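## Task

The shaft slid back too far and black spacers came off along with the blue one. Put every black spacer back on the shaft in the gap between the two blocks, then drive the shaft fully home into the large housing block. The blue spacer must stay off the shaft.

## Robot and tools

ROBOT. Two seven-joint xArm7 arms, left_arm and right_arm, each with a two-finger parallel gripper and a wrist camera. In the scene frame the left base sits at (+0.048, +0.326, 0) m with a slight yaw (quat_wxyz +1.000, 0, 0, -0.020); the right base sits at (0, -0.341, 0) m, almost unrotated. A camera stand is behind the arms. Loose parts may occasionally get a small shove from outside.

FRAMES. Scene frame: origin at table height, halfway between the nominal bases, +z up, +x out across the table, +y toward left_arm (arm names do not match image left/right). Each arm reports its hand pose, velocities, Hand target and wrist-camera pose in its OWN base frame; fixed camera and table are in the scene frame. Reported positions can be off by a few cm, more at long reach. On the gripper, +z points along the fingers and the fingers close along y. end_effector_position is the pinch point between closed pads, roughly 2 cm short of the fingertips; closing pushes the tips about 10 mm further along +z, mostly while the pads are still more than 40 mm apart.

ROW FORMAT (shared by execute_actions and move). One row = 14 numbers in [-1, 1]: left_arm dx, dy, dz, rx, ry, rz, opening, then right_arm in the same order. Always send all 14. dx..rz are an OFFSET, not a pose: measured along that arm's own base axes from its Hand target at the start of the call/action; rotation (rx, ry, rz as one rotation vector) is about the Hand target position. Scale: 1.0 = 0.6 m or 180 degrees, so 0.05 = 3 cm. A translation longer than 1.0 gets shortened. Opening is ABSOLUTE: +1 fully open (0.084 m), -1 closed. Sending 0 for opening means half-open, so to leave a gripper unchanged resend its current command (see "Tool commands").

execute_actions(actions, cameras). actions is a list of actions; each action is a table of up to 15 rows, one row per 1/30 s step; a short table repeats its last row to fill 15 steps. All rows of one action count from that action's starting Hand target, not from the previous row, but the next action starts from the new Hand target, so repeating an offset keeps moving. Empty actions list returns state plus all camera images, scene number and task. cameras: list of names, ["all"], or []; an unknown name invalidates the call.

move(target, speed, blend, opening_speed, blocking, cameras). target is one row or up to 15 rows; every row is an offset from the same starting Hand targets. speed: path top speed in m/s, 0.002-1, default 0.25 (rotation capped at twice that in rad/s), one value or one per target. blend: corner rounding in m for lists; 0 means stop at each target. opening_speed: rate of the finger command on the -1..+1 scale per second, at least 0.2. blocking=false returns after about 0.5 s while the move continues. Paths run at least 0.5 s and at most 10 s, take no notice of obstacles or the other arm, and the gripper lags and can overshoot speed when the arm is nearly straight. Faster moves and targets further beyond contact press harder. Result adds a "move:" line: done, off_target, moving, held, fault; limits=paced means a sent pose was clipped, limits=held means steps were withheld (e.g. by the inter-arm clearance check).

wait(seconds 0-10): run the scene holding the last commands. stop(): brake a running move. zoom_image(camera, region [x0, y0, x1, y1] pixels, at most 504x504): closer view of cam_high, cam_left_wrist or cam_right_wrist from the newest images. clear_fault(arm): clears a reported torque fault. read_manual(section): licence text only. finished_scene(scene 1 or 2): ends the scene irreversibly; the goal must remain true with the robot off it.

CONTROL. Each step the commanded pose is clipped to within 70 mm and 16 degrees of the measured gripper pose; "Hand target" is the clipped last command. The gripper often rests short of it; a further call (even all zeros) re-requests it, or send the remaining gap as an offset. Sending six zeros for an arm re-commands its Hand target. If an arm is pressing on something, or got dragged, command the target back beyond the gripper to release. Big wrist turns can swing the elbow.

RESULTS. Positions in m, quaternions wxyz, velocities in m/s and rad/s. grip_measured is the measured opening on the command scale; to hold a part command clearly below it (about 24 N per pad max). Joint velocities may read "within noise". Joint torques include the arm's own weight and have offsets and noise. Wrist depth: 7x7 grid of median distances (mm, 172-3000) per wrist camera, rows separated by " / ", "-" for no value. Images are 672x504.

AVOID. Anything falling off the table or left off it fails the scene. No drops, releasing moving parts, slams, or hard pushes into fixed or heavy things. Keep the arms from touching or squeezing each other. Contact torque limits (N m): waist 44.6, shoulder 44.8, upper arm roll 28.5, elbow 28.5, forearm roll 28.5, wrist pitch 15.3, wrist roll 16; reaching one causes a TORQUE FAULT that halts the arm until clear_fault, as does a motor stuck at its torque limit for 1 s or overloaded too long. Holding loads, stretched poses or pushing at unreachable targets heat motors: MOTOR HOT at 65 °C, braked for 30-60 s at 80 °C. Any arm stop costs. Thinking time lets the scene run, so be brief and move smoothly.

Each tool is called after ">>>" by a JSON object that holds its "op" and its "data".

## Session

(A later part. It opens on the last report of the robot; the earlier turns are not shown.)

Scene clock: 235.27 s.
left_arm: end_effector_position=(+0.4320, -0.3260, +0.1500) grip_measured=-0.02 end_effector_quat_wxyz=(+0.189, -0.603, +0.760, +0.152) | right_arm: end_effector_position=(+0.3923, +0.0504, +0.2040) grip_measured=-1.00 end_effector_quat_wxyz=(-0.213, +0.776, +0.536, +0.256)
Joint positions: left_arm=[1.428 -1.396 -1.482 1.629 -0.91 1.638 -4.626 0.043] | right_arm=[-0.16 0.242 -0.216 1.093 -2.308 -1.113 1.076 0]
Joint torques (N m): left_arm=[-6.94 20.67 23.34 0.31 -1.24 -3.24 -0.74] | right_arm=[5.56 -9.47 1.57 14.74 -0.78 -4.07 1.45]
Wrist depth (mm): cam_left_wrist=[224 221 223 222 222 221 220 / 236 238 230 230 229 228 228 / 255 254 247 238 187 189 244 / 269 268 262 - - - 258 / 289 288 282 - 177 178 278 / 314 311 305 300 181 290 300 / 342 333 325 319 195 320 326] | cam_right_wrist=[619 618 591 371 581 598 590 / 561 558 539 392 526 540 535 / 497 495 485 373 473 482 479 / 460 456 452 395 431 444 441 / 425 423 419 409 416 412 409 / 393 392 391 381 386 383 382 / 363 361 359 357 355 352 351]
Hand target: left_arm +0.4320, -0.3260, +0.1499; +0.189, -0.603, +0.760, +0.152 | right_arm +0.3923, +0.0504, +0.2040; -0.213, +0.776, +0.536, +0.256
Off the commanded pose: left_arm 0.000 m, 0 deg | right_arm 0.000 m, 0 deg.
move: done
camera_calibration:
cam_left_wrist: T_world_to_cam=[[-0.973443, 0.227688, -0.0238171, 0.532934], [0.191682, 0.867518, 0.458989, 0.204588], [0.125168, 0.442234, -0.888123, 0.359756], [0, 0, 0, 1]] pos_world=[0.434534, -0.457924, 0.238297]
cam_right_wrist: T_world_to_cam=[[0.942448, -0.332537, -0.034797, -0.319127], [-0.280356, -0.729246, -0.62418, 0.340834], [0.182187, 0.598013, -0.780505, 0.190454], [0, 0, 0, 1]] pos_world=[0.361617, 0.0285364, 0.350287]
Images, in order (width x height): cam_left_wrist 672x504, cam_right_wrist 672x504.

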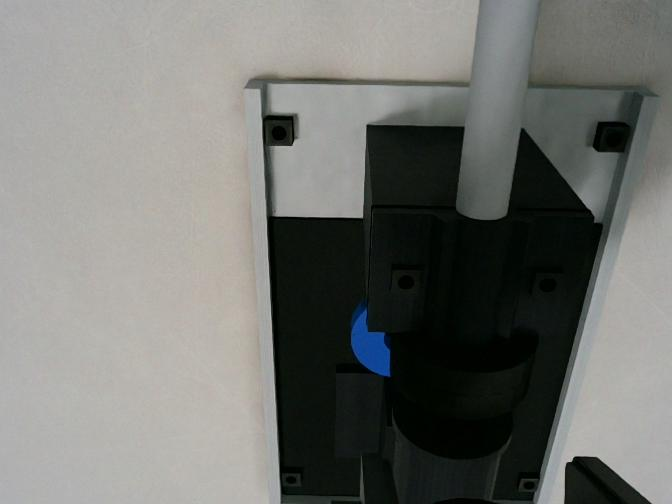

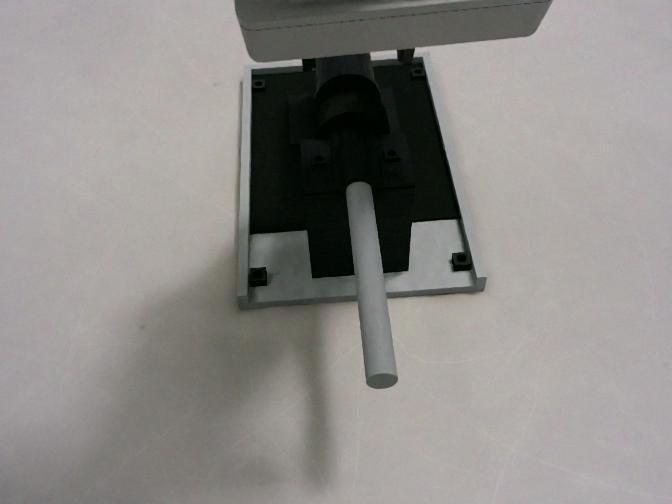

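>>> {"op": "move", "data": {"target": [0,0,-0.035,0,0,0,-0.4, 0,0,0,0,0,0,-1], "speed": 0.05, "cameras": ["cam_left_wrist","cam_right_wrist"]}}

>>> {"op": "zoom_image", "data": {"camera": "cam_left_wrist", "region": [350, 300, 602, 504]}}

Scene clock: 236.60 s.
left_arm: end_effector_position=(+0.4320, -0.3260, +0.1290) grip_measured=-0.02 end_effector_quat_wxyz=(+0.189, -0.603, +0.760, +0.152) | right_arm: end_effector_position=(+0.3923, +0.0504, +0.2040) grip_measured=-1.00 end_effector_quat_wxyz=(-0.213, +0.776, +0.536, +0.256)
Joint positions: left_arm=[1.42 -1.423 -1.507 1.607 -0.935 1.609 -4.633 0.043] | right_arm=[-0.16 0.242 -0.216 1.093 -2.308 -1.113 1.076 0]
Joint torques (N m): left_arm=[-6.86 20.23 23.16 -0.29 -1.21 -3.1 -0.63] | right_arm=[6.07 -9.62 1.46 14.82 -0.79 -3.59 1.47]
Wrist depth (mm): cam_left_wrist=[205 204 203 200 202 201 200 / 218 214 209 209 210 210 208 / 232 231 223 216 188 189 217 / 245 244 239 - - - 231 / 263 262 257 - - - 252 / 285 284 278 - - - 273 / 311 304 295 290 - 287 296] | cam_right_wrist=[622 598 309 292 302 596 591 / 563 558 539 393 524 540 535 / 498 494 489 373 472 481 478 / 460 455 453 393 430 445 442 / 425 423 419 408 416 412 410 / 395 393 389 380 386 384 382 / 363 361 359 357 356 352 350]
Hand target: left_arm +0.4320, -0.3260, +0.1289; +0.189, -0.603, +0.760, +0.152 | right_arm +0.3923, +0.0504, +0.2040; -0.213, +0.776, +0.536, +0.256
Off the commanded pose: left_arm 0.000 m, 0 deg | right_arm 0.000 m, 0 deg.
move: done
camera_calibration:
cam_left_wrist: T_world_to_cam=[[-0.973439, 0.227707, -0.0238063, 0.532436], [0.191704, 0.867513, 0.45899, 0.214261], [0.125168, 0.442234, -0.888123, 0.341017], [0, 0, 0, 1]] pos_world=[0.434534, -0.457923, 0.217197]
cam_right_wrist: T_world_to_cam=[[0.942466, -0.332479, -0.0348696, -0.31911], [-0.280359, -0.729263, -0.624158, 0.340828], [0.182091, 0.598024, -0.780519, 0.190493], [0, 0, 0, 1]] pos_world=[0.361617, 0.0285364, 0.350287]
Images, in order (width x height): cam_left_wrist 672x504, cam_right_wrist 672x504.

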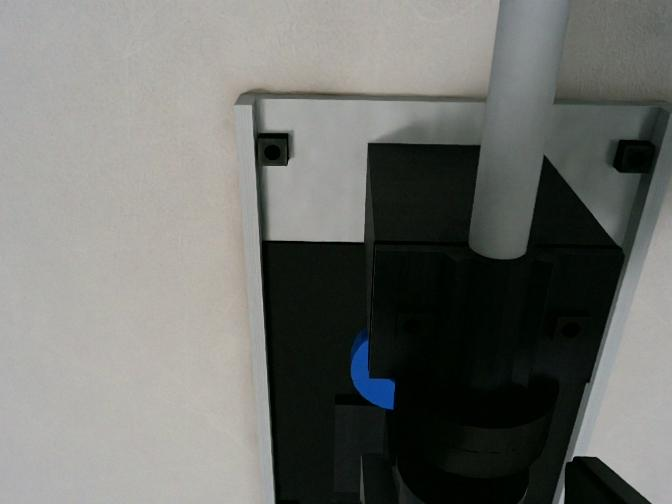

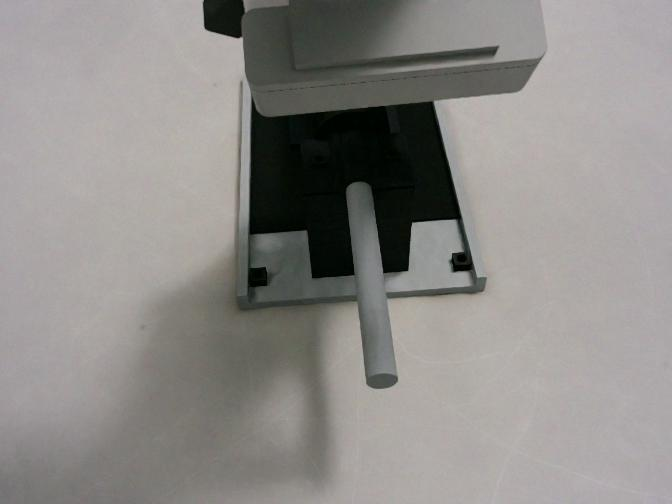

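Scaled by 2.000 from the camera's 672x504 image, which has a finer 960x720 frame.

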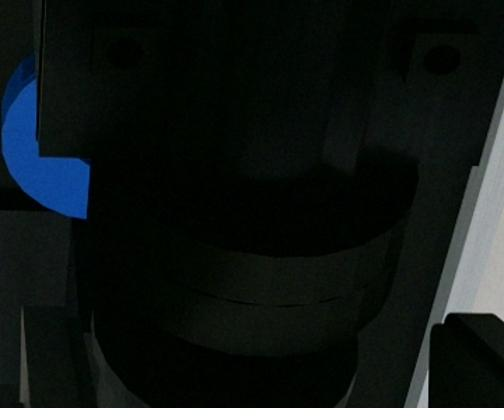

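>>> {"op": "move", "data": {"target": [[0,0,0,0,0,0,-0.4, -0.16,0.1,-0.08,0,0,-0.3,-1],[0,0,0,0,0,0,-0.4, -0.17,0.28,-0.14,0,0,-0.3,-1]], "speed": 0.2, "cameras": ["cam_right_wrist","cam_high"]}}

Scene clock: 240.43 s.
left_arm: end_effector_position=(+0.4320, -0.3260, +0.1289) grip_measured=-0.02 end_effector_quat_wxyz=(+0.189, -0.603, +0.760, +0.152) | right_arm: end_effector_position=(+0.2948, +0.1217, +0.1527) grip_measured=-1.00 end_effector_quat_wxyz=(-0.074, +0.934, +0.126, +0.325)
Joint positions: left_arm=[1.42 -1.423 -1.507 1.607 -0.935 1.609 -4.633 0.043] | right_arm=[-0.177 -0.587 0.157 0.214 -1.974 -0.348 1.82 0]
Joint torques (N m): left_arm=[-6.7 20.64 23.45 -0.23 -0.83 -3.19 -0.77] | right_arm=[-6.5 -7.24 -4.21 16.3 -0.6 -3.21 -1.35]
Wrist depth (mm): cam_left_wrist=[204 203 203 199 202 201 200 / 217 214 209 209 210 210 207 / 232 231 223 216 188 189 217 / 245 244 239 - - - 230 / 263 262 256 - - - 252 / 285 284 278 - - - 273 / 311 304 295 289 179 287 296] | cam_right_wrist=[241 510 523 519 515 511 507 / 311 331 468 466 465 461 448 / 319 305 398 416 414 412 408 / 381 328 369 282 381 379 378 / 354 352 357 356 354 352 351 / 331 328 333 331 329 328 326 / 310 308 307 305 303 303 301]
Hand target: left_arm +0.4320, -0.3260, +0.1289; +0.189, -0.603, +0.760, +0.152 | right_arm +0.2948, +0.1217, +0.1527; -0.074, +0.934, +0.126, +0.325 (not the last commanded pose)
Off the commanded pose: left_arm 0.000 m, 0 deg | right_arm 0.102 m, 0 deg.
move: held (right_arm; a check stopped the path); path passed 1 of 2 targets; limits=held
pose unreachable (right arm): on one or more control steps of this call, first in action 0 (counted from 0), this arm could not follow its commanded pose, so it was not sent that pose on those steps. It may still have moved: this result reports where it is.
cause: moving toward the commanded pose would bring a part of the arm too close to another arm (a part of this arm just beyond joint 7 (wrist roll) and a part of the left arm just beyond its joint 5 (forearm roll), where that arm would come to rest).
camera_calibration:
cam_right_wrist: T_world_to_cam=[[0.286169, -0.957515, -0.0356846, 0.0643401], [-0.75435, -0.202173, -0.624566, 0.409225], [0.590817, 0.20565, -0.780156, 0.0528101], [0, 0, 0, 1]] pos_world=[0.259086, 0.133481, 0.299084]
Images, in order (width x height): cam_high 672x504, cam_right_wrist 672x504.

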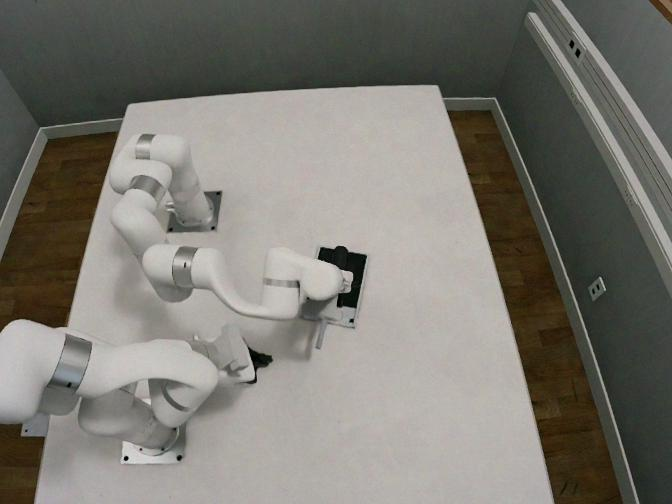

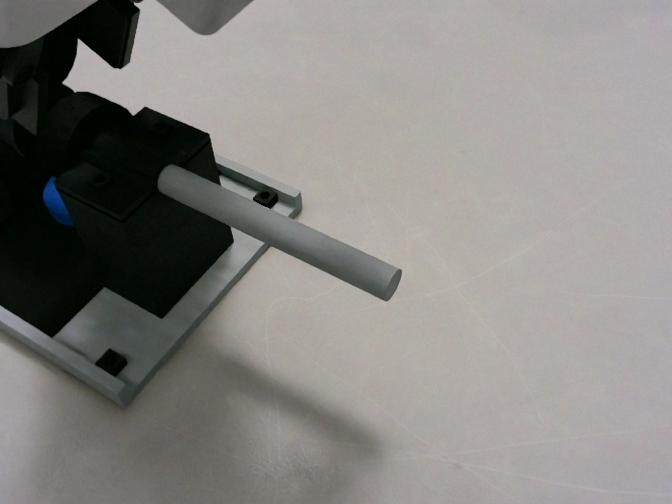

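>>> {"op": "move", "data": {"target": [0,0,0,0,0,0,-0.4, 0,0,0,0.05,-0.097,0.067,-1], "speed": 0.2, "cameras": ["cam_right_wrist"]}}

>>> {"op": "zoom_image", "data": {"camera": "cam_right_wrist", "region": [100, 150, 352, 350]}}

Scene clock: 243.07 s.
left_arm: end_effector_position=(+0.4320, -0.3260, +0.1289) grip_measured=-0.02 end_effector_quat_wxyz=(+0.189, -0.603, +0.760, +0.152) | right_arm: end_effector_position=(+0.2955, +0.1195, +0.1537) grip_measured=-1.00 end_effector_quat_wxyz=(-0.161, +0.883, +0.223, +0.380)
Joint positions: left_arm=[1.42 -1.423 -1.507 1.607 -0.935 1.609 -4.633 0.043] | right_arm=[0.344 -0.527 -0.762 -0.032 -1.343 -0.382 0.49 0]
Joint torques (N m): left_arm=[-7.03 20.43 23.51 -0.22 -0.89 -3.25 -0.84] | right_arm=[6.69 -6.59 -0.16 12.32 -1.62 -0.87 1.53]
Wrist depth (mm): cam_left_wrist=[204 204 203 200 201 201 201 / 217 214 209 209 210 210 207 / 232 231 223 216 188 189 217 / 245 244 238 - - - 230 / 263 262 256 - - - 252 / 285 284 277 - - - 273 / 310 303 294 289 179 286 296] | cam_right_wrist=[- 249 261 663 677 660 643 / 593 281 360 592 578 559 552 / 537 440 354 496 489 478 468 / 472 441 344 332 435 431 419 / 426 406 385 388 294 389 382 / 383 369 360 365 358 353 347 / 343 337 333 328 323 318 314]
Hand target: left_arm +0.4320, -0.3260, +0.1289; +0.189, -0.603, +0.760, +0.152 | right_arm +0.2955, +0.1195, +0.1538; -0.161, +0.883, +0.223, +0.380 (not the last commanded pose)
Off the commanded pose: left_arm 0.000 m, 0 deg | right_arm 0.003 m, 10 deg.
led back after a hold (right arm): the arm was led back toward your command in small steps, so it may still be short of it.
move: held (right_arm; a check stopped the path); limits=held
pose unreachable (right arm): on one or more control steps of this call, first in action 0 (counted from 0), this arm could not follow its commanded pose, so it was not sent that pose on those steps. It may still have moved: this result reports where it is.
cause: moving toward the commanded pose would bring two parts of the arm too close to each other (joints 2 (shoulder) to 6 (wrist pitch) lie between them).
camera_calibration:
cam_right_wrist: T_world_to_cam=[[0.516681, -0.850976, -0.0942327, -0.0097336], [-0.604811, -0.284868, -0.743676, 0.393887], [0.606007, 0.441236, -0.661865, 0.00286175], [0, 0, 0, 1]] pos_world=[0.241522, 0.10266, 0.293901]
Images, in order (width x height): cam_right_wrist 672x504.

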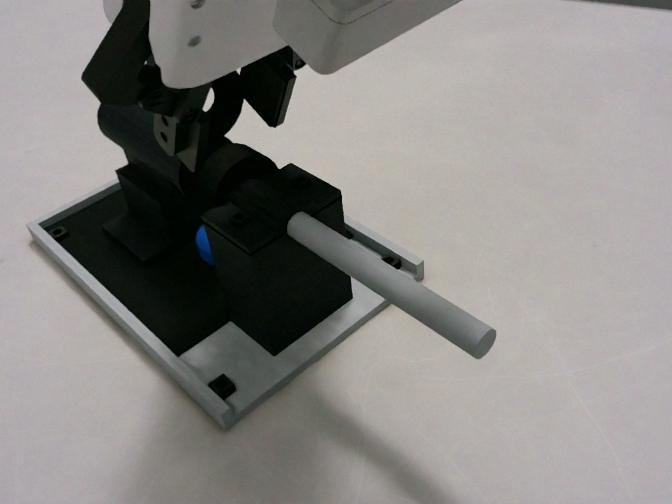

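Scaled by 2.000 from the camera's 672x504 image, which has a finer 960x720 frame.

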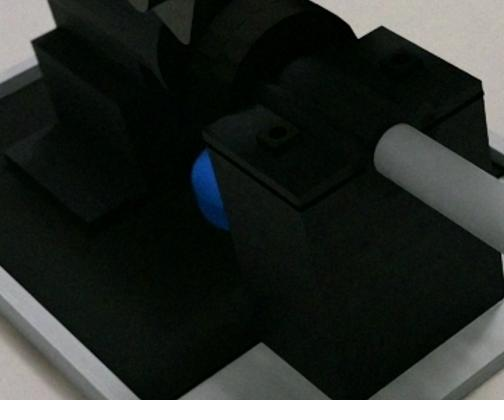

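>>> {"op": "zoom_image", "data": {"camera": "cam_right_wrist", "region": [130, 50, 330, 220]}}

Scaled by 2.520 from the camera's 672x504 image, which has a finer 960x720 frame.

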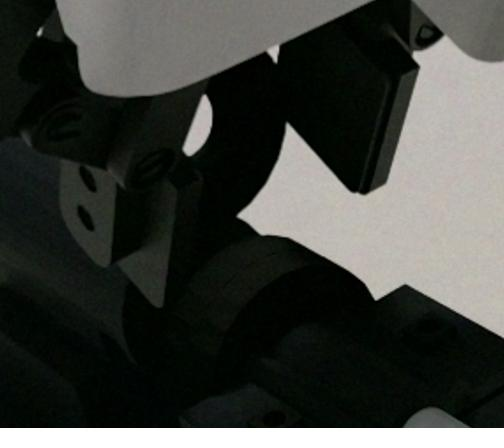

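>>> {"op": "move", "data": {"target": [0,0,-0.04,0,0,0,-0.4, 0,0,0,0,0,0,-1], "speed": 0.04}}

>>> {"op": "move", "data": {"target": [0,0,-0.03,0,0,0,-0.4, 0,0,0,0,0,0,-1], "speed": 0.02, "cameras": ["cam_right_wrist"]}}

>>> {"op": "zoom_image", "data": {"camera": "cam_right_wrist", "region": [130, 80, 330, 250]}}

Scene clock: 244.47 s.
left_arm: end_effector_position=(+0.4309, -0.3258, +0.1045) grip_measured=-0.01 end_effector_quat_wxyz=(+0.188, -0.603, +0.760, +0.153) end_effector_velocity=(+0.001, +0.000, +0.000) end_effector_angular_velocity=(+0.000, -0.004, +0.001) | right_arm: end_effector_position=(+0.2955, +0.1195, +0.1537) grip_measured=-1.00 end_effector_quat_wxyz=(-0.161, +0.883, +0.223, +0.380)
Joint positions: left_arm=[1.414 -1.454 -1.536 1.588 -0.965 1.581 -4.641 0.043] | right_arm=[0.344 -0.527 -0.762 -0.032 -1.343 -0.382 0.49 0]
Joint velocities: left_arm=[0 -0.006 0.005 -0.001 -0.005 0.001 0 0] | right_arm=[within noise]
Joint torques (N m): left_arm=[8.94 18.23 38.91 9.02 -4.28 -14.3 -0.05] | right_arm=[6.55 -6.64 -0.06 12.11 -1.52 -0.88 1.52]
Wrist depth (mm): cam_left_wrist=[180 179 179 178 178 178 177 / 191 191 187 187 186 186 186 / 204 203 190 193 - 189 192 / 215 215 203 - - - 201 / 231 230 217 - - - 214 / 251 250 245 - - - 241 / 273 267 - - - - 263] | cam_right_wrist=[- 247 239 291 679 657 642 / - 271 290 568 575 562 548 / 538 431 352 498 487 479 469 / 470 443 345 330 436 432 419 / 427 406 385 387 293 389 384 / 383 370 359 365 357 352 347 / 344 335 333 328 323 318 315]
Hand target: left_arm +0.4320, -0.3260, +0.1049; +0.189, -0.603, +0.760, +0.152 | right_arm +0.2955, +0.1195, +0.1537; -0.161, +0.883, +0.223, +0.380
Off the commanded pose: left_arm 0.001 m, 0 deg | right_arm 0.000 m, 0 deg.
move: done

Scene clock: 245.80 s.
left_arm: end_effector_position=(+0.4284, -0.3209, +0.0908) grip_measured=-0.01 end_effector_quat_wxyz=(+0.184, -0.608, +0.756, +0.161) | right_arm: end_effector_position=(+0.2955, +0.1195, +0.1537) grip_measured=-1.00 end_effector_quat_wxyz=(-0.161, +0.883, +0.223, +0.380)
Joint positions: left_arm=[1.416 -1.482 -1.542 1.578 -0.989 1.589 -4.643 0.044] | right_arm=[0.344 -0.527 -0.762 -0.032 -1.343 -0.382 0.49 0]
Joint torques (N m): left_arm=[-6.42 24.19 20.49 -0.2 0.77 2.86 -0.01] | right_arm=[6.92 -6.57 -0.15 12.26 -1.52 -0.75 1.54]
Wrist depth (mm): cam_left_wrist=[- - - - - - - / 176 176 173 - 173 - 173 / 188 188 176 178 176 - 178 / 199 198 188 - - - 190 / 214 213 - - - - 198 / 231 231 - - - - 225 / 247 252 - - - - 245] | cam_right_wrist=[- - 243 284 679 659 647 / - 272 280 561 578 560 548 / 530 325 354 497 489 480 469 / 472 443 344 329 437 431 421 / 425 406 386 388 295 385 382 / 383 371 361 365 358 354 347 / 344 337 333 327 323 318 314]
Hand target: left_arm +0.4284, -0.3209, +0.0908; +0.184, -0.608, +0.756, +0.161 (not the last commanded pose) | right_arm +0.2955, +0.1195, +0.1537; -0.161, +0.883, +0.223, +0.380
Tool commands: left_gripper/opening=-0.4 right_gripper/opening=-1.0
Off the commanded pose: left_arm 0.007 m, 1 deg | right_arm 0.000 m, 0 deg.
TORQUE FAULT: the external load on joint 6 (wrist pitch) of the left arm reached its load limit, and that arm stopped. The contact can be on any part of that arm beyond that joint, not only on its tool. A torque fault puts only its own arm into a fault stop. That arm's remaining commands of this call were not run. The hold on joint 6 (wrist pitch) of that arm was moved back by the arm itself, up to 3 degrees, as the stop began, but a joint of that arm was then at its load limit, so every hold on that arm was set where that arm was. That arm may still press on what stopped it. That arm is still stopped at the end of this call. While its stop runs, that arm, its gripper or tool too, takes no new command.
CLEAR FAULT: the left arm stays stopped (state 4) until you call clear_fault(arm="left_arm").
End effector pose when the fault began: left_arm: position (+0.4304, -0.3242, +0.0900), quat_wxyz (+0.188, -0.604, +0.759, +0.155)
Joint positions when the fault began: left_arm=[1.413 -1.482 -1.546 1.578 -0.99 1.572 -4.643 0.044]
move: fault (left_arm)
camera_calibration:
cam_right_wrist: T_world_to_cam=[[0.516675, -0.850981, -0.0942266, -0.00973355], [-0.604856, -0.284901, -0.743626, 0.393886], [0.605967, 0.441207, -0.661922, 0.00289148], [0, 0, 0, 1]] pos_world=[0.241522, 0.10266, 0.293901]
Images, in order (width x height): cam_right_wrist 672x504.

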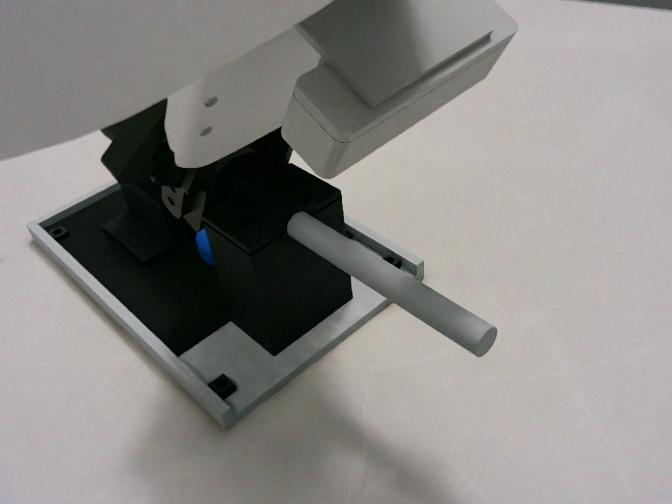

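Scaled by 2.520 from the camera's 672x504 image, which has a finer 960x720 frame.

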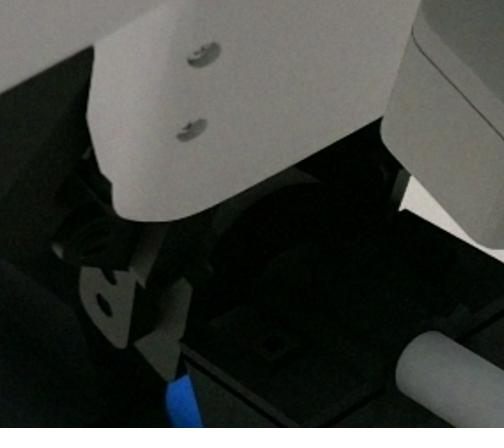

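>>> {"op": "clear_fault", "data": {"arm": "left_arm"}}

>>> {"op": "move", "data": {"target": [0,0,0.03,0,0,0,-0.4, 0,0,0,0,0,0,-1], "speed": 0.03}}

Scene clock: 246.20 s.
left_arm: end_effector_position=(+0.4283, -0.3209, +0.0908) grip_measured=-0.01 end_effector_quat_wxyz=(+0.184, -0.608, +0.756, +0.161) | right_arm: end_effector_position=(+0.2955, +0.1195, +0.1537) grip_measured=-1.00 end_effector_quat_wxyz=(-0.161, +0.883, +0.223, +0.380)
Joint positions: left_arm=[1.416 -1.482 -1.542 1.578 -0.989 1.589 -4.643 0.044] | right_arm=[0.344 -0.527 -0.762 -0.032 -1.343 -0.382 0.49 0]
Joint torques (N m): left_arm=[-6.48 24.48 20.13 0.05 0.34 3.29 0.18] | right_arm=[6.39 -6.4 -0.03 12.03 -1.55 -0.8 1.51]
Wrist depth (mm): cam_left_wrist=[- - - - - - - / 176 176 173 - 173 - 173 / 188 188 176 178 176 - 178 / 198 198 188 - - - 191 / 214 213 - - - - 197 / 231 231 - - - - 226 / 247 252 - - - - 245] | cam_right_wrist=[- - 243 283 675 660 643 / - 273 280 562 577 563 551 / 532 326 352 497 486 481 468 / 473 444 344 328 436 433 420 / 427 406 386 387 295 386 383 / 383 370 359 365 357 352 347 / 344 337 333 327 323 318 314]
Hand target: left_arm +0.4283, -0.3209, +0.0908; +0.184, -0.608, +0.756, +0.161 (not the last commanded pose) | right_arm +0.2955, +0.1195, +0.1537; -0.161, +0.883, +0.223, +0.380
Tool commands: left_gripper/opening=-0.4 right_gripper/opening=-1.0
Off the commanded pose: left_arm 0.007 m, 1 deg | right_arm 0.000 m, 0 deg.
TORQUE FAULT, CONTINUED: the left arm's stop, for the torque fault of joint 6 (wrist pitch) that an earlier result reported, is over. The call counts as one of the actions that you can send in this scene. The hold on joint 6 (wrist pitch) of that arm was moved back by the arm itself, up to 3 degrees, as the stop began, but a joint of that arm was then at its load limit, so every hold on that arm was set where that arm was. That arm's target is now where it stood when the stop ended, not its last command. That arm's gripper keeps its grip as last carried out, and that arm accepts commands again: back off and push less far.
CLEAR FAULT: your call cleared the left arm's torque fault. If a joint's load stays at its limit, that arm stops again at once.

Scene clock: 247.10 s.
left_arm: end_effector_position=(+0.4282, -0.3209, +0.1088) grip_measured=-0.02 end_effector_quat_wxyz=(+0.184, -0.608, +0.756, +0.161) | right_arm: end_effector_position=(+0.2955, +0.1195, +0.1537) grip_measured=-1.00 end_effector_quat_wxyz=(-0.161, +0.883, +0.223, +0.380)
Joint positions: left_arm=[1.419 -1.459 -1.519 1.589 -0.966 1.613 -4.636 0.043] | right_arm=[0.344 -0.527 -0.762 -0.032 -1.343 -0.382 0.49 0]
Joint torques (N m): left_arm=[5.57 27.69 31.7 5.01 3.14 1.07 1.16] | right_arm=[6.32 -6.69 -0.07 12.12 -1.55 -0.73 1.39]
Wrist depth (mm): cam_left_wrist=[182 182 182 182 182 182 182 / 194 194 188 188 191 190 190 / 207 207 197 194 - - 196 / 219 218 208 - - - 207 / 231 235 - - - - 224 / 255 254 249 - - - 248 / 278 272 265 - - - 270] | cam_right_wrist=[- 242 247 307 676 662 645 / - 272 340 576 577 562 547 / 538 432 354 499 489 479 469 / 472 444 345 328 437 432 421 / 426 406 385 387 294 387 383 / 383 370 360 365 358 353 347 / 345 336 333 328 323 318 315]
Hand target: left_arm +0.4283, -0.3209, +0.1088; +0.184, -0.608, +0.756, +0.161 | right_arm +0.2955, +0.1195, +0.1537; -0.161, +0.883, +0.223, +0.380
Off the commanded pose: left_arm 0.000 m, 0 deg | right_arm 0.000 m, 0 deg.
move: done

>>> {"op": "move", "data": {"target": [[0,0,0.28,0,0,0,-0.4, 0.14,-0.15,0.12,-0.0543,0.0196,0.2213,-1],[-0.14,0.05,0.3,-0.24,0.057,0,-0.4, 0.14,-0.15,0.12,-0.0543,0.0196,0.2213,-1],[-0.267,-0.1245,0.05,-0.4865,0.1143,0,-0.4, 0.14,-0.15,0.12,-0.0543,0.0196,0.2213,-1]], "speed": 0.25, "cameras": ["cam_high","cam_left_wrist"]}}

Scene clock: 253.43 s.
left_arm: end_effector_position=(+0.2681, -0.3956, +0.1388) grip_measured=-0.02 end_effector_quat_wxyz=(-0.410, -0.530, +0.675, -0.308) | right_arm: end_effector_position=(+0.3795, +0.0295, +0.2257) grip_measured=-1.00 end_effector_quat_wxyz=(-0.213, +0.776, +0.536, +0.256)
Joint positions: left_arm=[1.131 -0.783 -1.62 0.661 -1.908 1.664 -3.941 0.043] | right_arm=[0.349 0.272 -0.856 1.08 -2.226 -1.276 0.97 0]
Joint torques (N m): left_arm=[5.94 15.55 12.69 16.75 -3.11 2.16 0.97] | right_arm=[-6.12 -6.82 -1.38 14.7 4.02 -4.33 -1.31]
Wrist depth (mm): cam_left_wrist=[1593 1634 1719 1767 1828 1914 387 / 1626 1673 1732 1799 881 973 416 / 614 658 665 673 679 685 422 / 512 514 519 526 528 534 442 / 438 440 428 449 449 455 440 / 369 372 374 375 366 380 382 / 309 320 334 324 326 327 329] | cam_right_wrist=[315 317 654 618 638 634 627 / 335 321 570 449 551 571 568 / 335 321 524 404 483 513 505 / 326 472 482 458 455 470 469 / 453 450 446 443 440 437 435 / 420 417 415 406 404 407 406 / 386 382 382 380 378 375 373]
Hand target: left_arm +0.2681, -0.3956, +0.1388; -0.410, -0.530, +0.675, -0.308 | right_arm +0.3795, +0.0295, +0.2257; -0.213, +0.776, +0.536, +0.256
Off the commanded pose: left_arm 0.000 m, 0 deg | right_arm 0.000 m, 0 deg.
move: done
camera_calibration:
cam_left_wrist: T_world_to_cam=[[-0.974834, 0.22217, 0.0184134, 0.38135], [0.0868409, 0.454513, -0.886497, 0.353057], [-0.205322, -0.862588, -0.462368, -0.085528], [0, 0, 0, 1]] pos_world=[0.323533, -0.318969, 0.266417]
Images, in order (width x height): cam_high 672x504, cam_left_wrist 672x504.

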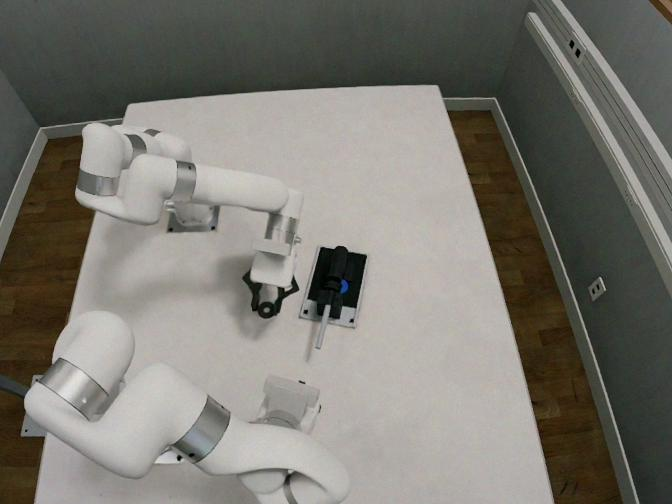

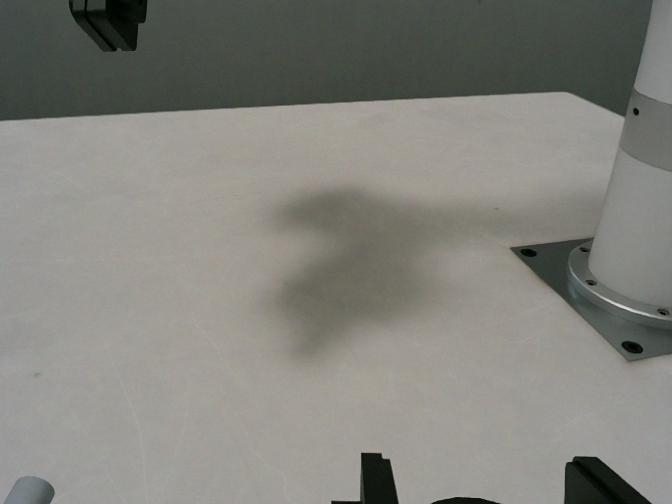

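>>> {"op": "move", "data": {"target": [[0,0,-0.17,0,0,0,-0.4, 0,0,0,0,0,0,-1],[0,0,-0.192,0,0,0,-0.4, 0,0,0,0,0,0,-1]], "speed": [0.12,0.03]}}

>>> {"op": "move", "data": {"target": [[0,0,0,0,0,0,0.3, 0,0,0,0,0,0,-1],[0.023,0.0973,0,0,0,0,0.3, 0,0,0,0,0,0,-1],[0.023,0.25,0.3,0,0,0,0.3, 0,0,0,0,0,0,-1]], "speed": [0.1,0.08,0.25], "opening_speed": 1, "cameras": ["cam_left_wrist","cam_right_wrist"]}}

Scene clock: 255.67 s.
left_arm: end_effector_position=(+0.2681, -0.3957, +0.0238) grip_measured=-0.02 end_effector_quat_wxyz=(-0.410, -0.530, +0.675, -0.308) | right_arm: end_effector_position=(+0.3795, +0.0295, +0.2257) grip_measured=-1.00 end_effector_quat_wxyz=(-0.213, +0.776, +0.536, +0.256)
Joint positions: left_arm=[1.413 -0.964 -2.012 0.722 -2.125 1.712 -3.75 0.043] | right_arm=[0.349 0.272 -0.856 1.08 -2.226 -1.276 0.97 0]
Joint torques (N m): left_arm=[5.86 9.85 8.83 9.21 -1.72 0.76 0.91] | right_arm=[-6.35 -6.88 -1.48 14.56 3.88 -4.33 -1.38]
Wrist depth (mm): cam_left_wrist=[722 1571 1665 1702 1763 931 388 / 503 510 477 526 532 542 417 / 363 366 371 375 356 359 387 / 285 287 289 291 295 297 300 / 234 245 247 249 251 252 254 / 205 206 207 201 210 212 213 / 178 179 179 187 181 188 183] | cam_right_wrist=[643 411 648 620 640 636 628 / 563 412 557 448 549 572 571 / 407 405 494 404 481 509 506 / 411 444 420 458 455 473 469 / 443 450 444 444 441 437 435 / 412 409 415 406 403 409 405 / 386 384 381 379 376 377 373]
Hand target: left_arm +0.2681, -0.3956, +0.0236; -0.410, -0.530, +0.675, -0.308 | right_arm +0.3795, +0.0295, +0.2257; -0.213, +0.776, +0.536, +0.256
Off the commanded pose: left_arm 0.000 m, 0 deg | right_arm 0.000 m, 0 deg.
move: done

Scene clock: 259.10 s.
left_arm: end_effector_position=(+0.2819, -0.2456, +0.2036) grip_measured=+0.29 end_effector_quat_wxyz=(-0.410, -0.530, +0.675, -0.308) | right_arm: end_effector_position=(+0.3795, +0.0295, +0.2257) grip_measured=-1.00 end_effector_quat_wxyz=(-0.213, +0.776, +0.536, +0.256)
Joint positions: left_arm=[1.304 -0.836 -1.236 0.59 -1.497 2.036 -3.798 0.056] | right_arm=[0.349 0.272 -0.856 1.08 -2.226 -1.276 0.97 0]
Joint torques (N m): left_arm=[-7.02 4.01 21.38 18.51 1.19 2.52 -0.65] | right_arm=[-6.41 -6.51 -1.25 14.63 3.89 -4.32 -1.32]
Wrist depth (mm): cam_left_wrist=[1741 419 1828 1924 2014 538 476 / 1785 1872 1930 1979 2044 559 543 / 815 824 830 840 846 579 758 / 639 644 650 657 657 613 635 / 549 531 557 560 565 568 571 / 459 448 449 469 474 476 480 / 375 401 403 406 408 409 412] | cam_right_wrist=[665 654 649 620 640 636 627 / 597 596 571 447 549 569 569 / 527 525 523 404 481 511 508 / 489 485 481 459 455 471 467 / 452 449 446 445 440 437 437 / 419 410 416 405 403 406 405 / 386 385 382 380 376 375 375]
Hand target: left_arm +0.2819, -0.2456, +0.2036; -0.410, -0.530, +0.675, -0.308 | right_arm +0.3795, +0.0295, +0.2257; -0.213, +0.776, +0.536, +0.256
Off the commanded pose: left_arm 0.000 m, 0 deg | right_arm 0.000 m, 0 deg.
move: done
camera_calibration:
cam_left_wrist: T_world_to_cam=[[-0.974841, 0.222135, 0.0184802, 0.360259], [0.0867496, 0.454454, -0.886536, 0.34116], [-0.205329, -0.862628, -0.462291, 0.076626], [0, 0, 0, 1]] pos_world=[0.337333, -0.168968, 0.331217]
cam_right_wrist: T_world_to_cam=[[0.942503, -0.332281, -0.0357317, -0.31309], [-0.280559, -0.728603, -0.62484, 0.335803], [0.181588, 0.598939, -0.779935, 0.222387], [0, 0, 0, 1]] pos_world=[0.348918, 0.0074367, 0.372084]
Images, in order (width x height): cam_left_wrist 672x504, cam_right_wrist 672x504.

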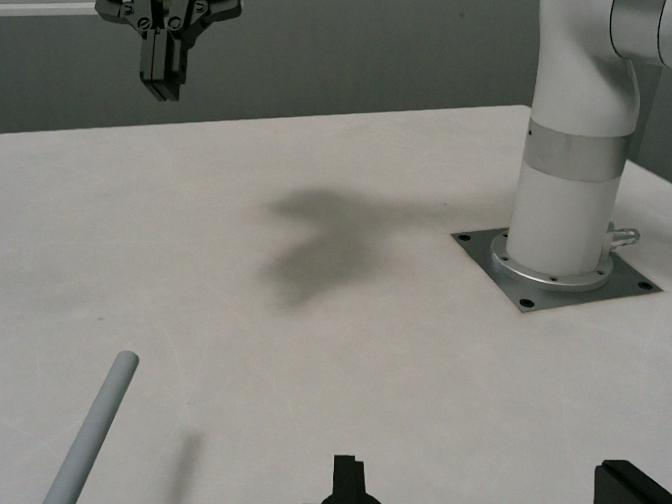

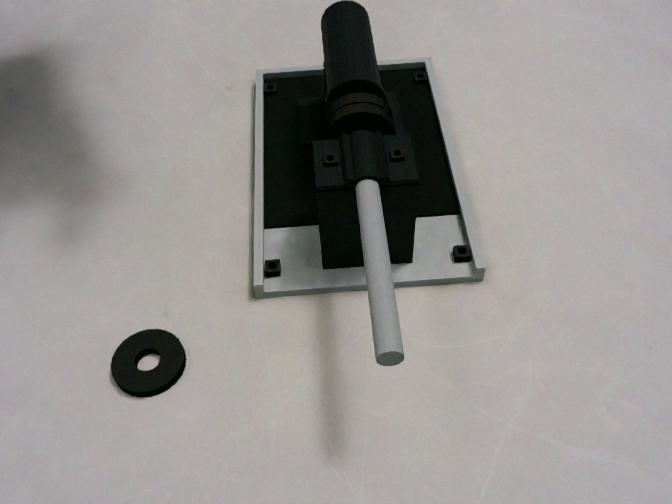

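>>> {"op": "move", "data": {"target": [[0,0.2,0.05,0,0,0,0.3, -0.18,0.186,-0.16,0.1177,-0.0328,0,0.4]], "speed": 0.25, "cameras": ["cam_right_wrist"]}}

Scene clock: 260.83 s.
left_arm: end_effector_position=(+0.2819, -0.1256, +0.2336) grip_measured=+0.29 end_effector_quat_wxyz=(-0.410, -0.530, +0.675, -0.308) | right_arm: end_effector_position=(+0.2715, +0.1411, +0.1298) grip_measured=+0.39 end_effector_quat_wxyz=(-0.325, +0.709, +0.490, +0.390)
Joint positions: left_arm=[1.598 -0.677 -1.146 0.691 -1.114 2.117 -3.6 0.056] | right_arm=[0.223 0.424 -0.659 0.343 -1.679 -1.316 0.059 0.061]
Joint torques (N m): left_arm=[6.26 9.94 9.17 20.59 1.36 2.49 1.09] | right_arm=[-6.26 -4.9 -0.6 0.46 2.79 -4.96 -1.43]
Wrist depth (mm): cam_left_wrist=[1823 1898 696 607 2106 598 558 / 1898 1968 689 553 2172 654 2422 / 886 895 566 547 868 698 949 / 697 705 710 714 721 712 737 / 597 576 608 611 614 623 627 / 386 489 510 512 517 519 522 / 326 371 427 444 447 448 451] | cam_right_wrist=[1828 1898 1957 2093 1205 1151 1974 / 889 936 913 878 855 838 755 / 683 670 651 641 628 614 396 / 563 548 540 527 519 471 333 / 474 467 462 450 444 425 326 / 406 400 396 392 385 373 341 / 348 343 340 335 332 327 325]
Hand target: left_arm +0.2819, -0.1256, +0.2336; -0.410, -0.530, +0.675, -0.308 | right_arm +0.2715, +0.1411, +0.1297; -0.325, +0.709, +0.490, +0.390
Off the commanded pose: left_arm 0.000 m, 0 deg | right_arm 0.000 m, 0 deg.
move: done
camera_calibration:
cam_right_wrist: T_world_to_cam=[[0.947388, -0.314758, -0.0581722, -0.178503], [-0.202553, -0.448803, -0.870372, 0.298074], [0.247849, 0.836363, -0.488946, 0.0110352], [0, 0, 0, 1]] pos_world=[0.226752, 0.0683619, 0.254447]
Images, in order (width x height): cam_right_wrist 672x504.

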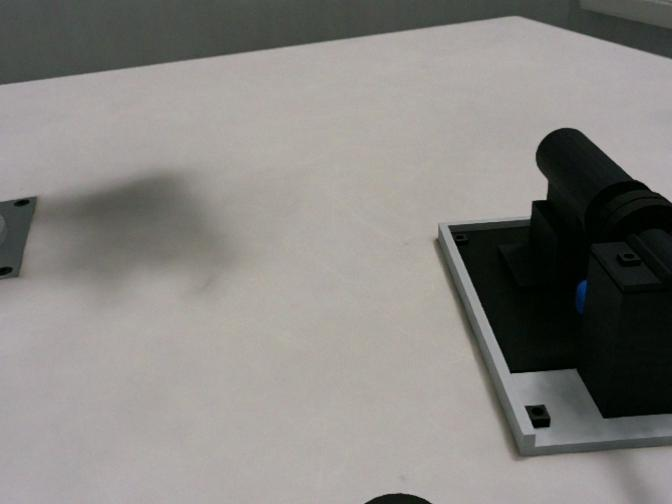

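>>> {"op": "move", "data": {"target": [[0,0,0,0,0,0,0.3, 0.0242,0.085,-0.14,0,0,0,0.4],[0,0,0,0,0,0,0.3, 0.0242,0.085,-0.1737,0,0,0,0.4],[0,0,0,0,0,0,0.3, 0.0468,0.1657,-0.1737,0,0,0,0.4]], "speed": [0.15,0.06,0.06]}}

>>> {"op": "move", "data": {"target": [0,0,0,0,0,0,0.3, 0,0,0,0,0,0,-0.4], "opening_speed": 1}}

Scene clock: 263.87 s.
left_arm: end_effector_position=(+0.2819, -0.1256, +0.2336) grip_measured=+0.29 end_effector_quat_wxyz=(-0.410, -0.530, +0.675, -0.308) | right_arm: end_effector_position=(+0.2996, +0.2405, +0.0255) grip_measured=+0.39 end_effector_quat_wxyz=(-0.325, +0.709, +0.490, +0.390)
Joint positions: left_arm=[1.598 -0.677 -1.146 0.691 -1.114 2.117 -3.6 0.056] | right_arm=[0.301 0.829 -0.231 0.484 -1.098 -1.358 -0.151 0.061]
Joint torques (N m): left_arm=[6.09 7.54 9.13 20.51 1.15 2.02 1.1] | right_arm=[6.55 -18.01 0.68 3.59 2.32 -0.74 1.45]
Wrist depth (mm): cam_left_wrist=[1809 1893 498 2014 2106 602 560 / 1888 1968 587 606 2158 656 2439 / 892 896 793 560 864 698 950 / 697 703 672 526 719 715 734 / 596 576 514 499 594 622 623 / 386 489 493 485 517 519 522 / 326 371 427 444 446 447 452] | cam_right_wrist=[845 804 772 741 713 685 303 / 528 551 499 520 473 491 329 / 406 395 387 378 370 341 316 / 332 324 320 312 307 289 281 / 278 275 270 267 262 258 243 / 233 237 227 230 220 224 208 / 205 203 200 198 196 193 192]
Hand target: left_arm +0.2819, -0.1256, +0.2336; -0.410, -0.530, +0.675, -0.308 | right_arm +0.2996, +0.2405, +0.0255; -0.325, +0.709, +0.490, +0.390
Off the commanded pose: left_arm 0.000 m, 0 deg | right_arm 0.000 m, 0 deg.
move: done

Scene clock: 264.87 s.
left_arm: end_effector_position=(+0.2819, -0.1256, +0.2336) grip_measured=+0.29 end_effector_quat_wxyz=(-0.410, -0.530, +0.675, -0.308) | right_arm: end_effector_position=(+0.2996, +0.2405, +0.0256) grip_measured=-0.18 end_effector_quat_wxyz=(-0.325, +0.709, +0.490, +0.390)
Joint positions: left_arm=[1.598 -0.677 -1.146 0.691 -1.114 2.117 -3.6 0.056] | right_arm=[0.301 0.829 -0.231 0.484 -1.098 -1.358 -0.151 0.036]
Joint torques (N m): left_arm=[6.22 7.36 9.37 20.2 0.86 1.84 0.76] | right_arm=[5.67 -14.71 0.2 2.06 1.93 -0.84 1.51]
Wrist depth (mm): cam_left_wrist=[1795 1882 497 2002 2125 601 560 / 1888 1991 586 604 2145 656 2474 / 886 895 794 558 867 698 952 / 699 705 670 528 725 712 740 / 598 579 506 498 616 624 626 / 386 491 492 495 518 520 523 / 326 371 426 444 446 448 451] | cam_right_wrist=[850 809 775 748 714 688 303 / 529 556 499 523 472 495 330 / 406 395 388 379 371 342 315 / 333 324 320 312 307 290 282 / 280 275 271 267 263 259 242 / 233 238 226 231 221 225 207 / 206 203 201 198 196 194 192]
Hand target: left_arm +0.2819, -0.1256, +0.2336; -0.410, -0.530, +0.675, -0.308 | right_arm +0.2996, +0.2405, +0.0255; -0.325, +0.709, +0.490, +0.390
Off the commanded pose: left_arm 0.000 m, 0 deg | right_arm 0.000 m, 0 deg.
move: done

>>> {"op": "move", "data": {"target": [[0,0,0,0,0,0,0.3, 0,0,0,0,0,0,0.4],[0,0,0,0,0,0,0.3, -0.0468,-0.1657,0,0,0,0,0.4],[0,0,0,0,0,0,0.3, -0.0693,-0.247,0.1737,0,0,0,0.4]], "speed": [0.1,0.1,0.15], "cameras": ["cam_right_wrist"]}}

Scene clock: 268.20 s.
left_arm: end_effector_position=(+0.2819, -0.1256, +0.2336) grip_measured=+0.29 end_effector_quat_wxyz=(-0.410, -0.530, +0.675, -0.308) | right_arm: end_effector_position=(+0.2580, +0.0923, +0.1297) grip_measured=+0.39 end_effector_quat_wxyz=(-0.325, +0.709, +0.490, +0.390)
Joint positions: left_arm=[1.598 -0.677 -1.146 0.691 -1.114 2.117 -3.6 0.056] | right_arm=[0.198 0.521 -0.832 0.379 -1.829 -1.429 -0.007 0.061]
Joint torques (N m): left_arm=[6.27 5.34 9.43 20.24 0.14 1.36 1.1] | right_arm=[6.34 -14.22 -6.18 6.33 -2.31 -0.88 1.54]
Wrist depth (mm): cam_left_wrist=[1823 1908 1882 644 2106 599 559 / 1893 1974 1059 590 2185 659 2381 / 888 897 799 806 865 698 957 / 700 705 711 713 720 713 734 / 598 577 608 610 619 622 627 / 386 490 510 514 517 520 524 / 326 372 426 444 446 448 450] | cam_right_wrist=[1882 1962 2014 2074 1217 1153 1974 / 893 932 908 876 857 834 756 / 680 671 657 643 629 563 390 / 560 552 541 533 517 499 360 / 473 467 460 451 444 420 381 / 408 402 396 392 386 380 376 / 349 343 340 336 330 329 325]
Hand target: left_arm +0.2819, -0.1256, +0.2336; -0.410, -0.530, +0.675, -0.308 | right_arm +0.2580, +0.0923, +0.1297; -0.325, +0.709, +0.490, +0.390
Off the commanded pose: left_arm 0.000 m, 0 deg | right_arm 0.000 m, 0 deg.
move: done
camera_calibration:
cam_right_wrist: T_world_to_cam=[[0.947414, -0.314671, -0.0582149, -0.18107], [-0.202529, -0.448749, -0.870406, 0.27344], [0.247768, 0.836425, -0.488881, 0.055195], [0, 0, 0, 1]] pos_world=[0.213253, 0.019562, 0.254447]
Images, in order (width x height): cam_right_wrist 672x504.

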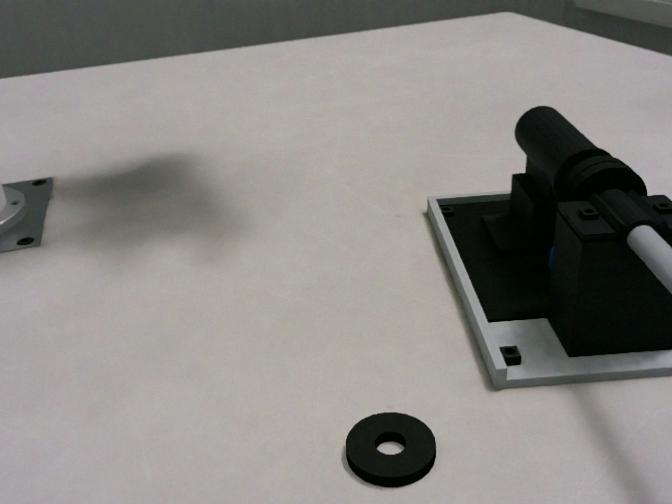

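>>> {"op": "move", "data": {"target": [[0,0,0,0,0,0,0.3, 0.0225,0.08,-0.14,0,0,0,0.4],[0,0,0,0,0,0,0.3, 0.0235,0.086,-0.1787,0,0,0,0.4],[0,0,0,0,0,0,0.3, 0.0713,0.2523,-0.1787,0,0,0,0.4]], "speed": [0.15,0.06,0.06], "cameras": ["cam_right_wrist"]}}

>>> {"op": "move", "data": {"target": [0,0,0,0,0,0,0.3, 0,0,0,0,0,0,-0.4], "opening_speed": 1}}

Scene clock: 272.40 s.
left_arm: end_effector_position=(+0.2819, -0.1256, +0.2336) grip_measured=+0.29 end_effector_quat_wxyz=(-0.410, -0.530, +0.675, -0.308) | right_arm: end_effector_position=(+0.3010, +0.2439, +0.0232) grip_measured=+0.39 end_effector_quat_wxyz=(-0.325, +0.708, +0.490, +0.391)
Joint positions: left_arm=[1.598 -0.677 -1.146 0.691 -1.114 2.117 -3.6 0.056] | right_arm=[0.315 0.841 -0.23 0.495 -1.084 -1.366 -0.147 0.061]
Joint torques (N m): left_arm=[5.96 4.03 9.31 20.27 -0.76 0.87 0.93] | right_arm=[8.95 -5.2 -4.81 0.21 3.98 10.81 2.54]
Wrist depth (mm): cam_left_wrist=[1842 1877 502 1946 2125 604 562 / 1893 1968 584 1084 2158 657 2465 / 884 903 634 560 866 698 946 / 700 703 671 525 721 711 734 / 596 577 520 499 615 623 625 / 385 490 492 494 515 522 524 / 326 372 426 444 446 448 450] | cam_right_wrist=[863 821 788 760 722 700 301 / 533 561 502 527 474 495 309 / 407 395 389 379 373 340 313 / 330 325 320 312 307 287 281 / 278 274 269 266 262 257 240 / 231 237 225 229 219 223 206 / 203 201 199 197 195 193 191]
Hand target: left_arm +0.2819, -0.1256, +0.2336; -0.410, -0.530, +0.675, -0.308 | right_arm +0.3008, +0.2437, +0.0225; -0.325, +0.709, +0.490, +0.390
Off the commanded pose: left_arm 0.000 m, 0 deg | right_arm 0.001 m, 0 deg.
move: done
camera_calibration:
cam_right_wrist: T_world_to_cam=[[0.947328, -0.314968, -0.0580029, -0.180217], [-0.201832, -0.446519, -0.871714, 0.256631], [0.248662, 0.837506, -0.486571, -0.134847], [0, 0, 0, 1]] pos_world=[0.256052, 0.170763, 0.147643]
Images, in order (width x height): cam_right_wrist 672x504.

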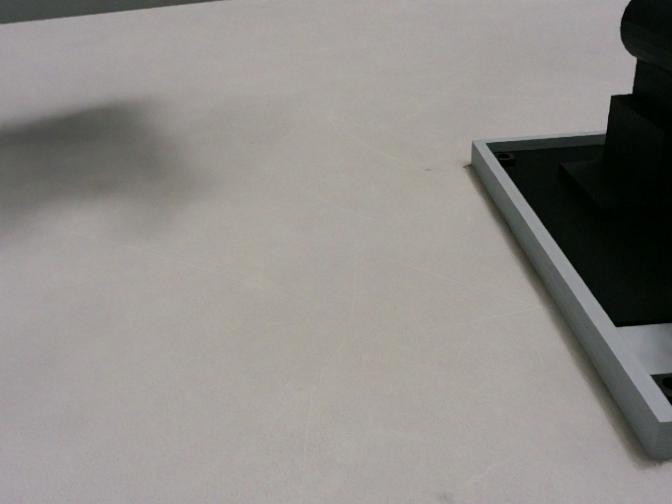

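Scene clock: 273.40 s.
left_arm: end_effector_position=(+0.2819, -0.1256, +0.2336) grip_measured=+0.29 end_effector_quat_wxyz=(-0.410, -0.530, +0.675, -0.308) | right_arm: end_effector_position=(+0.3010, +0.2438, +0.0234) grip_measured=-0.11 end_effector_quat_wxyz=(-0.325, +0.708, +0.490, +0.391) end_effector_velocity=(+0.000, +0.000, +0.000) end_effector_angular_velocity=(+0.000, +0.001, +0.000)
Joint positions: left_arm=[1.598 -0.677 -1.146 0.691 -1.114 2.117 -3.6 0.056] | right_arm=[0.32 0.842 -0.234 0.496 -1.083 -1.37 -0.145 0.04]
Joint velocities: left_arm=[within noise] | right_arm=[0.006 0.001 -0.005 0 0.001 -0.004 0.003 0]
Joint torques (N m): left_arm=[6.14 4.55 9.15 20.2 -1.08 1.02 1.01] | right_arm=[10.73 6.54 -5.17 -5.48 2.11 11.7 2.72]
Wrist depth (mm): cam_left_wrist=[1813 1888 501 1985 2119 604 561 / 1919 1946 582 1094 2145 656 2448 / 885 900 636 560 865 696 953 / 693 703 671 526 722 711 738 / 598 577 528 499 617 621 627 / 385 490 491 497 518 520 525 / 326 371 426 443 447 447 450] | cam_right_wrist=[876 829 797 764 731 706 299 / 534 563 505 530 478 502 308 / 409 399 391 380 375 344 311 / 332 325 322 314 309 288 282 / 279 276 271 267 263 259 241 / 232 237 226 230 220 225 207 / 205 202 200 197 196 193 191]
Hand target: left_arm +0.2819, -0.1256, +0.2336; -0.410, -0.530, +0.675, -0.308 | right_arm +0.3008, +0.2437, +0.0225; -0.325, +0.709, +0.490, +0.390
Off the commanded pose: left_arm 0.000 m, 0 deg | right_arm 0.001 m, 0 deg.
move: done

>>> {"op": "move", "data": {"target": [[0,0,0,0,0,0,0.3, 0,0,0.0033,0,0,0,0.4],[0,0,0,0,0,0,0.3, 0.0047,0.0169,0.0033,0,0,0,0.4]], "speed": [0.05,0.05], "opening_speed": 1.5}}

>>> {"op": "move", "data": {"target": [0,0,0,0,0,0,0.3, 0,0,0,0,0,0,-0.4], "opening_speed": 1}}

Scene clock: 275.17 s.
left_arm: end_effector_position=(+0.2819, -0.1256, +0.2336) grip_measured=+0.29 end_effector_quat_wxyz=(-0.410, -0.530, +0.675, -0.308) | right_arm: end_effector_position=(+0.3036, +0.2538, +0.0245) grip_measured=+0.39 end_effector_quat_wxyz=(-0.325, +0.709, +0.490, +0.390)
Joint positions: left_arm=[1.598 -0.677 -1.146 0.691 -1.114 2.117 -3.6 0.056] | right_arm=[0.34 0.83 -0.219 0.504 -1.057 -1.352 -0.126 0.061]
Joint torques (N m): left_arm=[6.43 4.3 9.37 20.21 -1.06 0.93 0.97] | right_arm=[7.12 -15.6 0.28 3 2.67 2.57 1.87]
Wrist depth (mm): cam_left_wrist=[1813 1882 487 1979 2080 602 560 / 1893 1951 570 586 2172 659 2439 / 888 896 623 552 869 699 948 / 699 701 669 519 725 712 735 / 598 576 507 492 616 621 625 / 386 487 492 494 517 520 524 / 326 371 427 444 447 447 449] | cam_right_wrist=[849 812 772 744 711 687 302 / 528 552 498 519 469 485 303 / 405 393 387 377 370 339 312 / 328 324 319 310 306 288 280 / 278 274 269 265 261 256 239 / 232 236 225 229 219 223 209 / 204 201 199 197 195 192 190]
Hand target: left_arm +0.2819, -0.1256, +0.2336; -0.410, -0.530, +0.675, -0.308 | right_arm +0.3036, +0.2538, +0.0245; -0.325, +0.709, +0.490, +0.390
Off the commanded pose: left_arm 0.000 m, 0 deg | right_arm 0.000 m, 0 deg.
move: done

Scene clock: 276.17 s.
left_arm: end_effector_position=(+0.2819, -0.1256, +0.2336) grip_measured=+0.29 end_effector_quat_wxyz=(-0.410, -0.530, +0.675, -0.308) | right_arm: end_effector_position=(+0.3037, +0.2539, +0.0246) grip_measured=-0.02 end_effector_quat_wxyz=(-0.324, +0.709, +0.490, +0.390)
Joint positions: left_arm=[1.598 -0.677 -1.146 0.691 -1.114 2.117 -3.6 0.056] | right_arm=[0.34 0.83 -0.219 0.504 -1.057 -1.352 -0.126 0.043]
Joint torques (N m): left_arm=[5.96 4.46 9.35 20.3 -1.41 0.82 1.07] | right_arm=[7.88 -4.98 0.25 -5.51 0.01 3.65 1.82]
Wrist depth (mm): cam_left_wrist=[1813 1888 486 1979 2125 602 560 / 1898 1951 568 586 2138 660 2431 / 886 896 625 548 868 698 950 / 699 704 672 518 727 714 733 / 596 576 506 492 616 620 622 / 387 490 492 497 518 520 523 / 326 372 427 445 448 447 451] | cam_right_wrist=[855 812 775 750 718 687 301 / 529 557 499 524 474 493 303 / 406 396 388 377 370 341 311 / 331 323 321 312 307 289 281 / 279 274 271 267 262 258 240 / 232 237 226 230 220 225 210 / 205 202 201 198 196 193 191]
Hand target: left_arm +0.2819, -0.1256, +0.2336; -0.410, -0.530, +0.675, -0.308 | right_arm +0.3036, +0.2538, +0.0245; -0.325, +0.709, +0.490, +0.390
Off the commanded pose: left_arm 0.000 m, 0 deg | right_arm 0.000 m, 0 deg.
move: done


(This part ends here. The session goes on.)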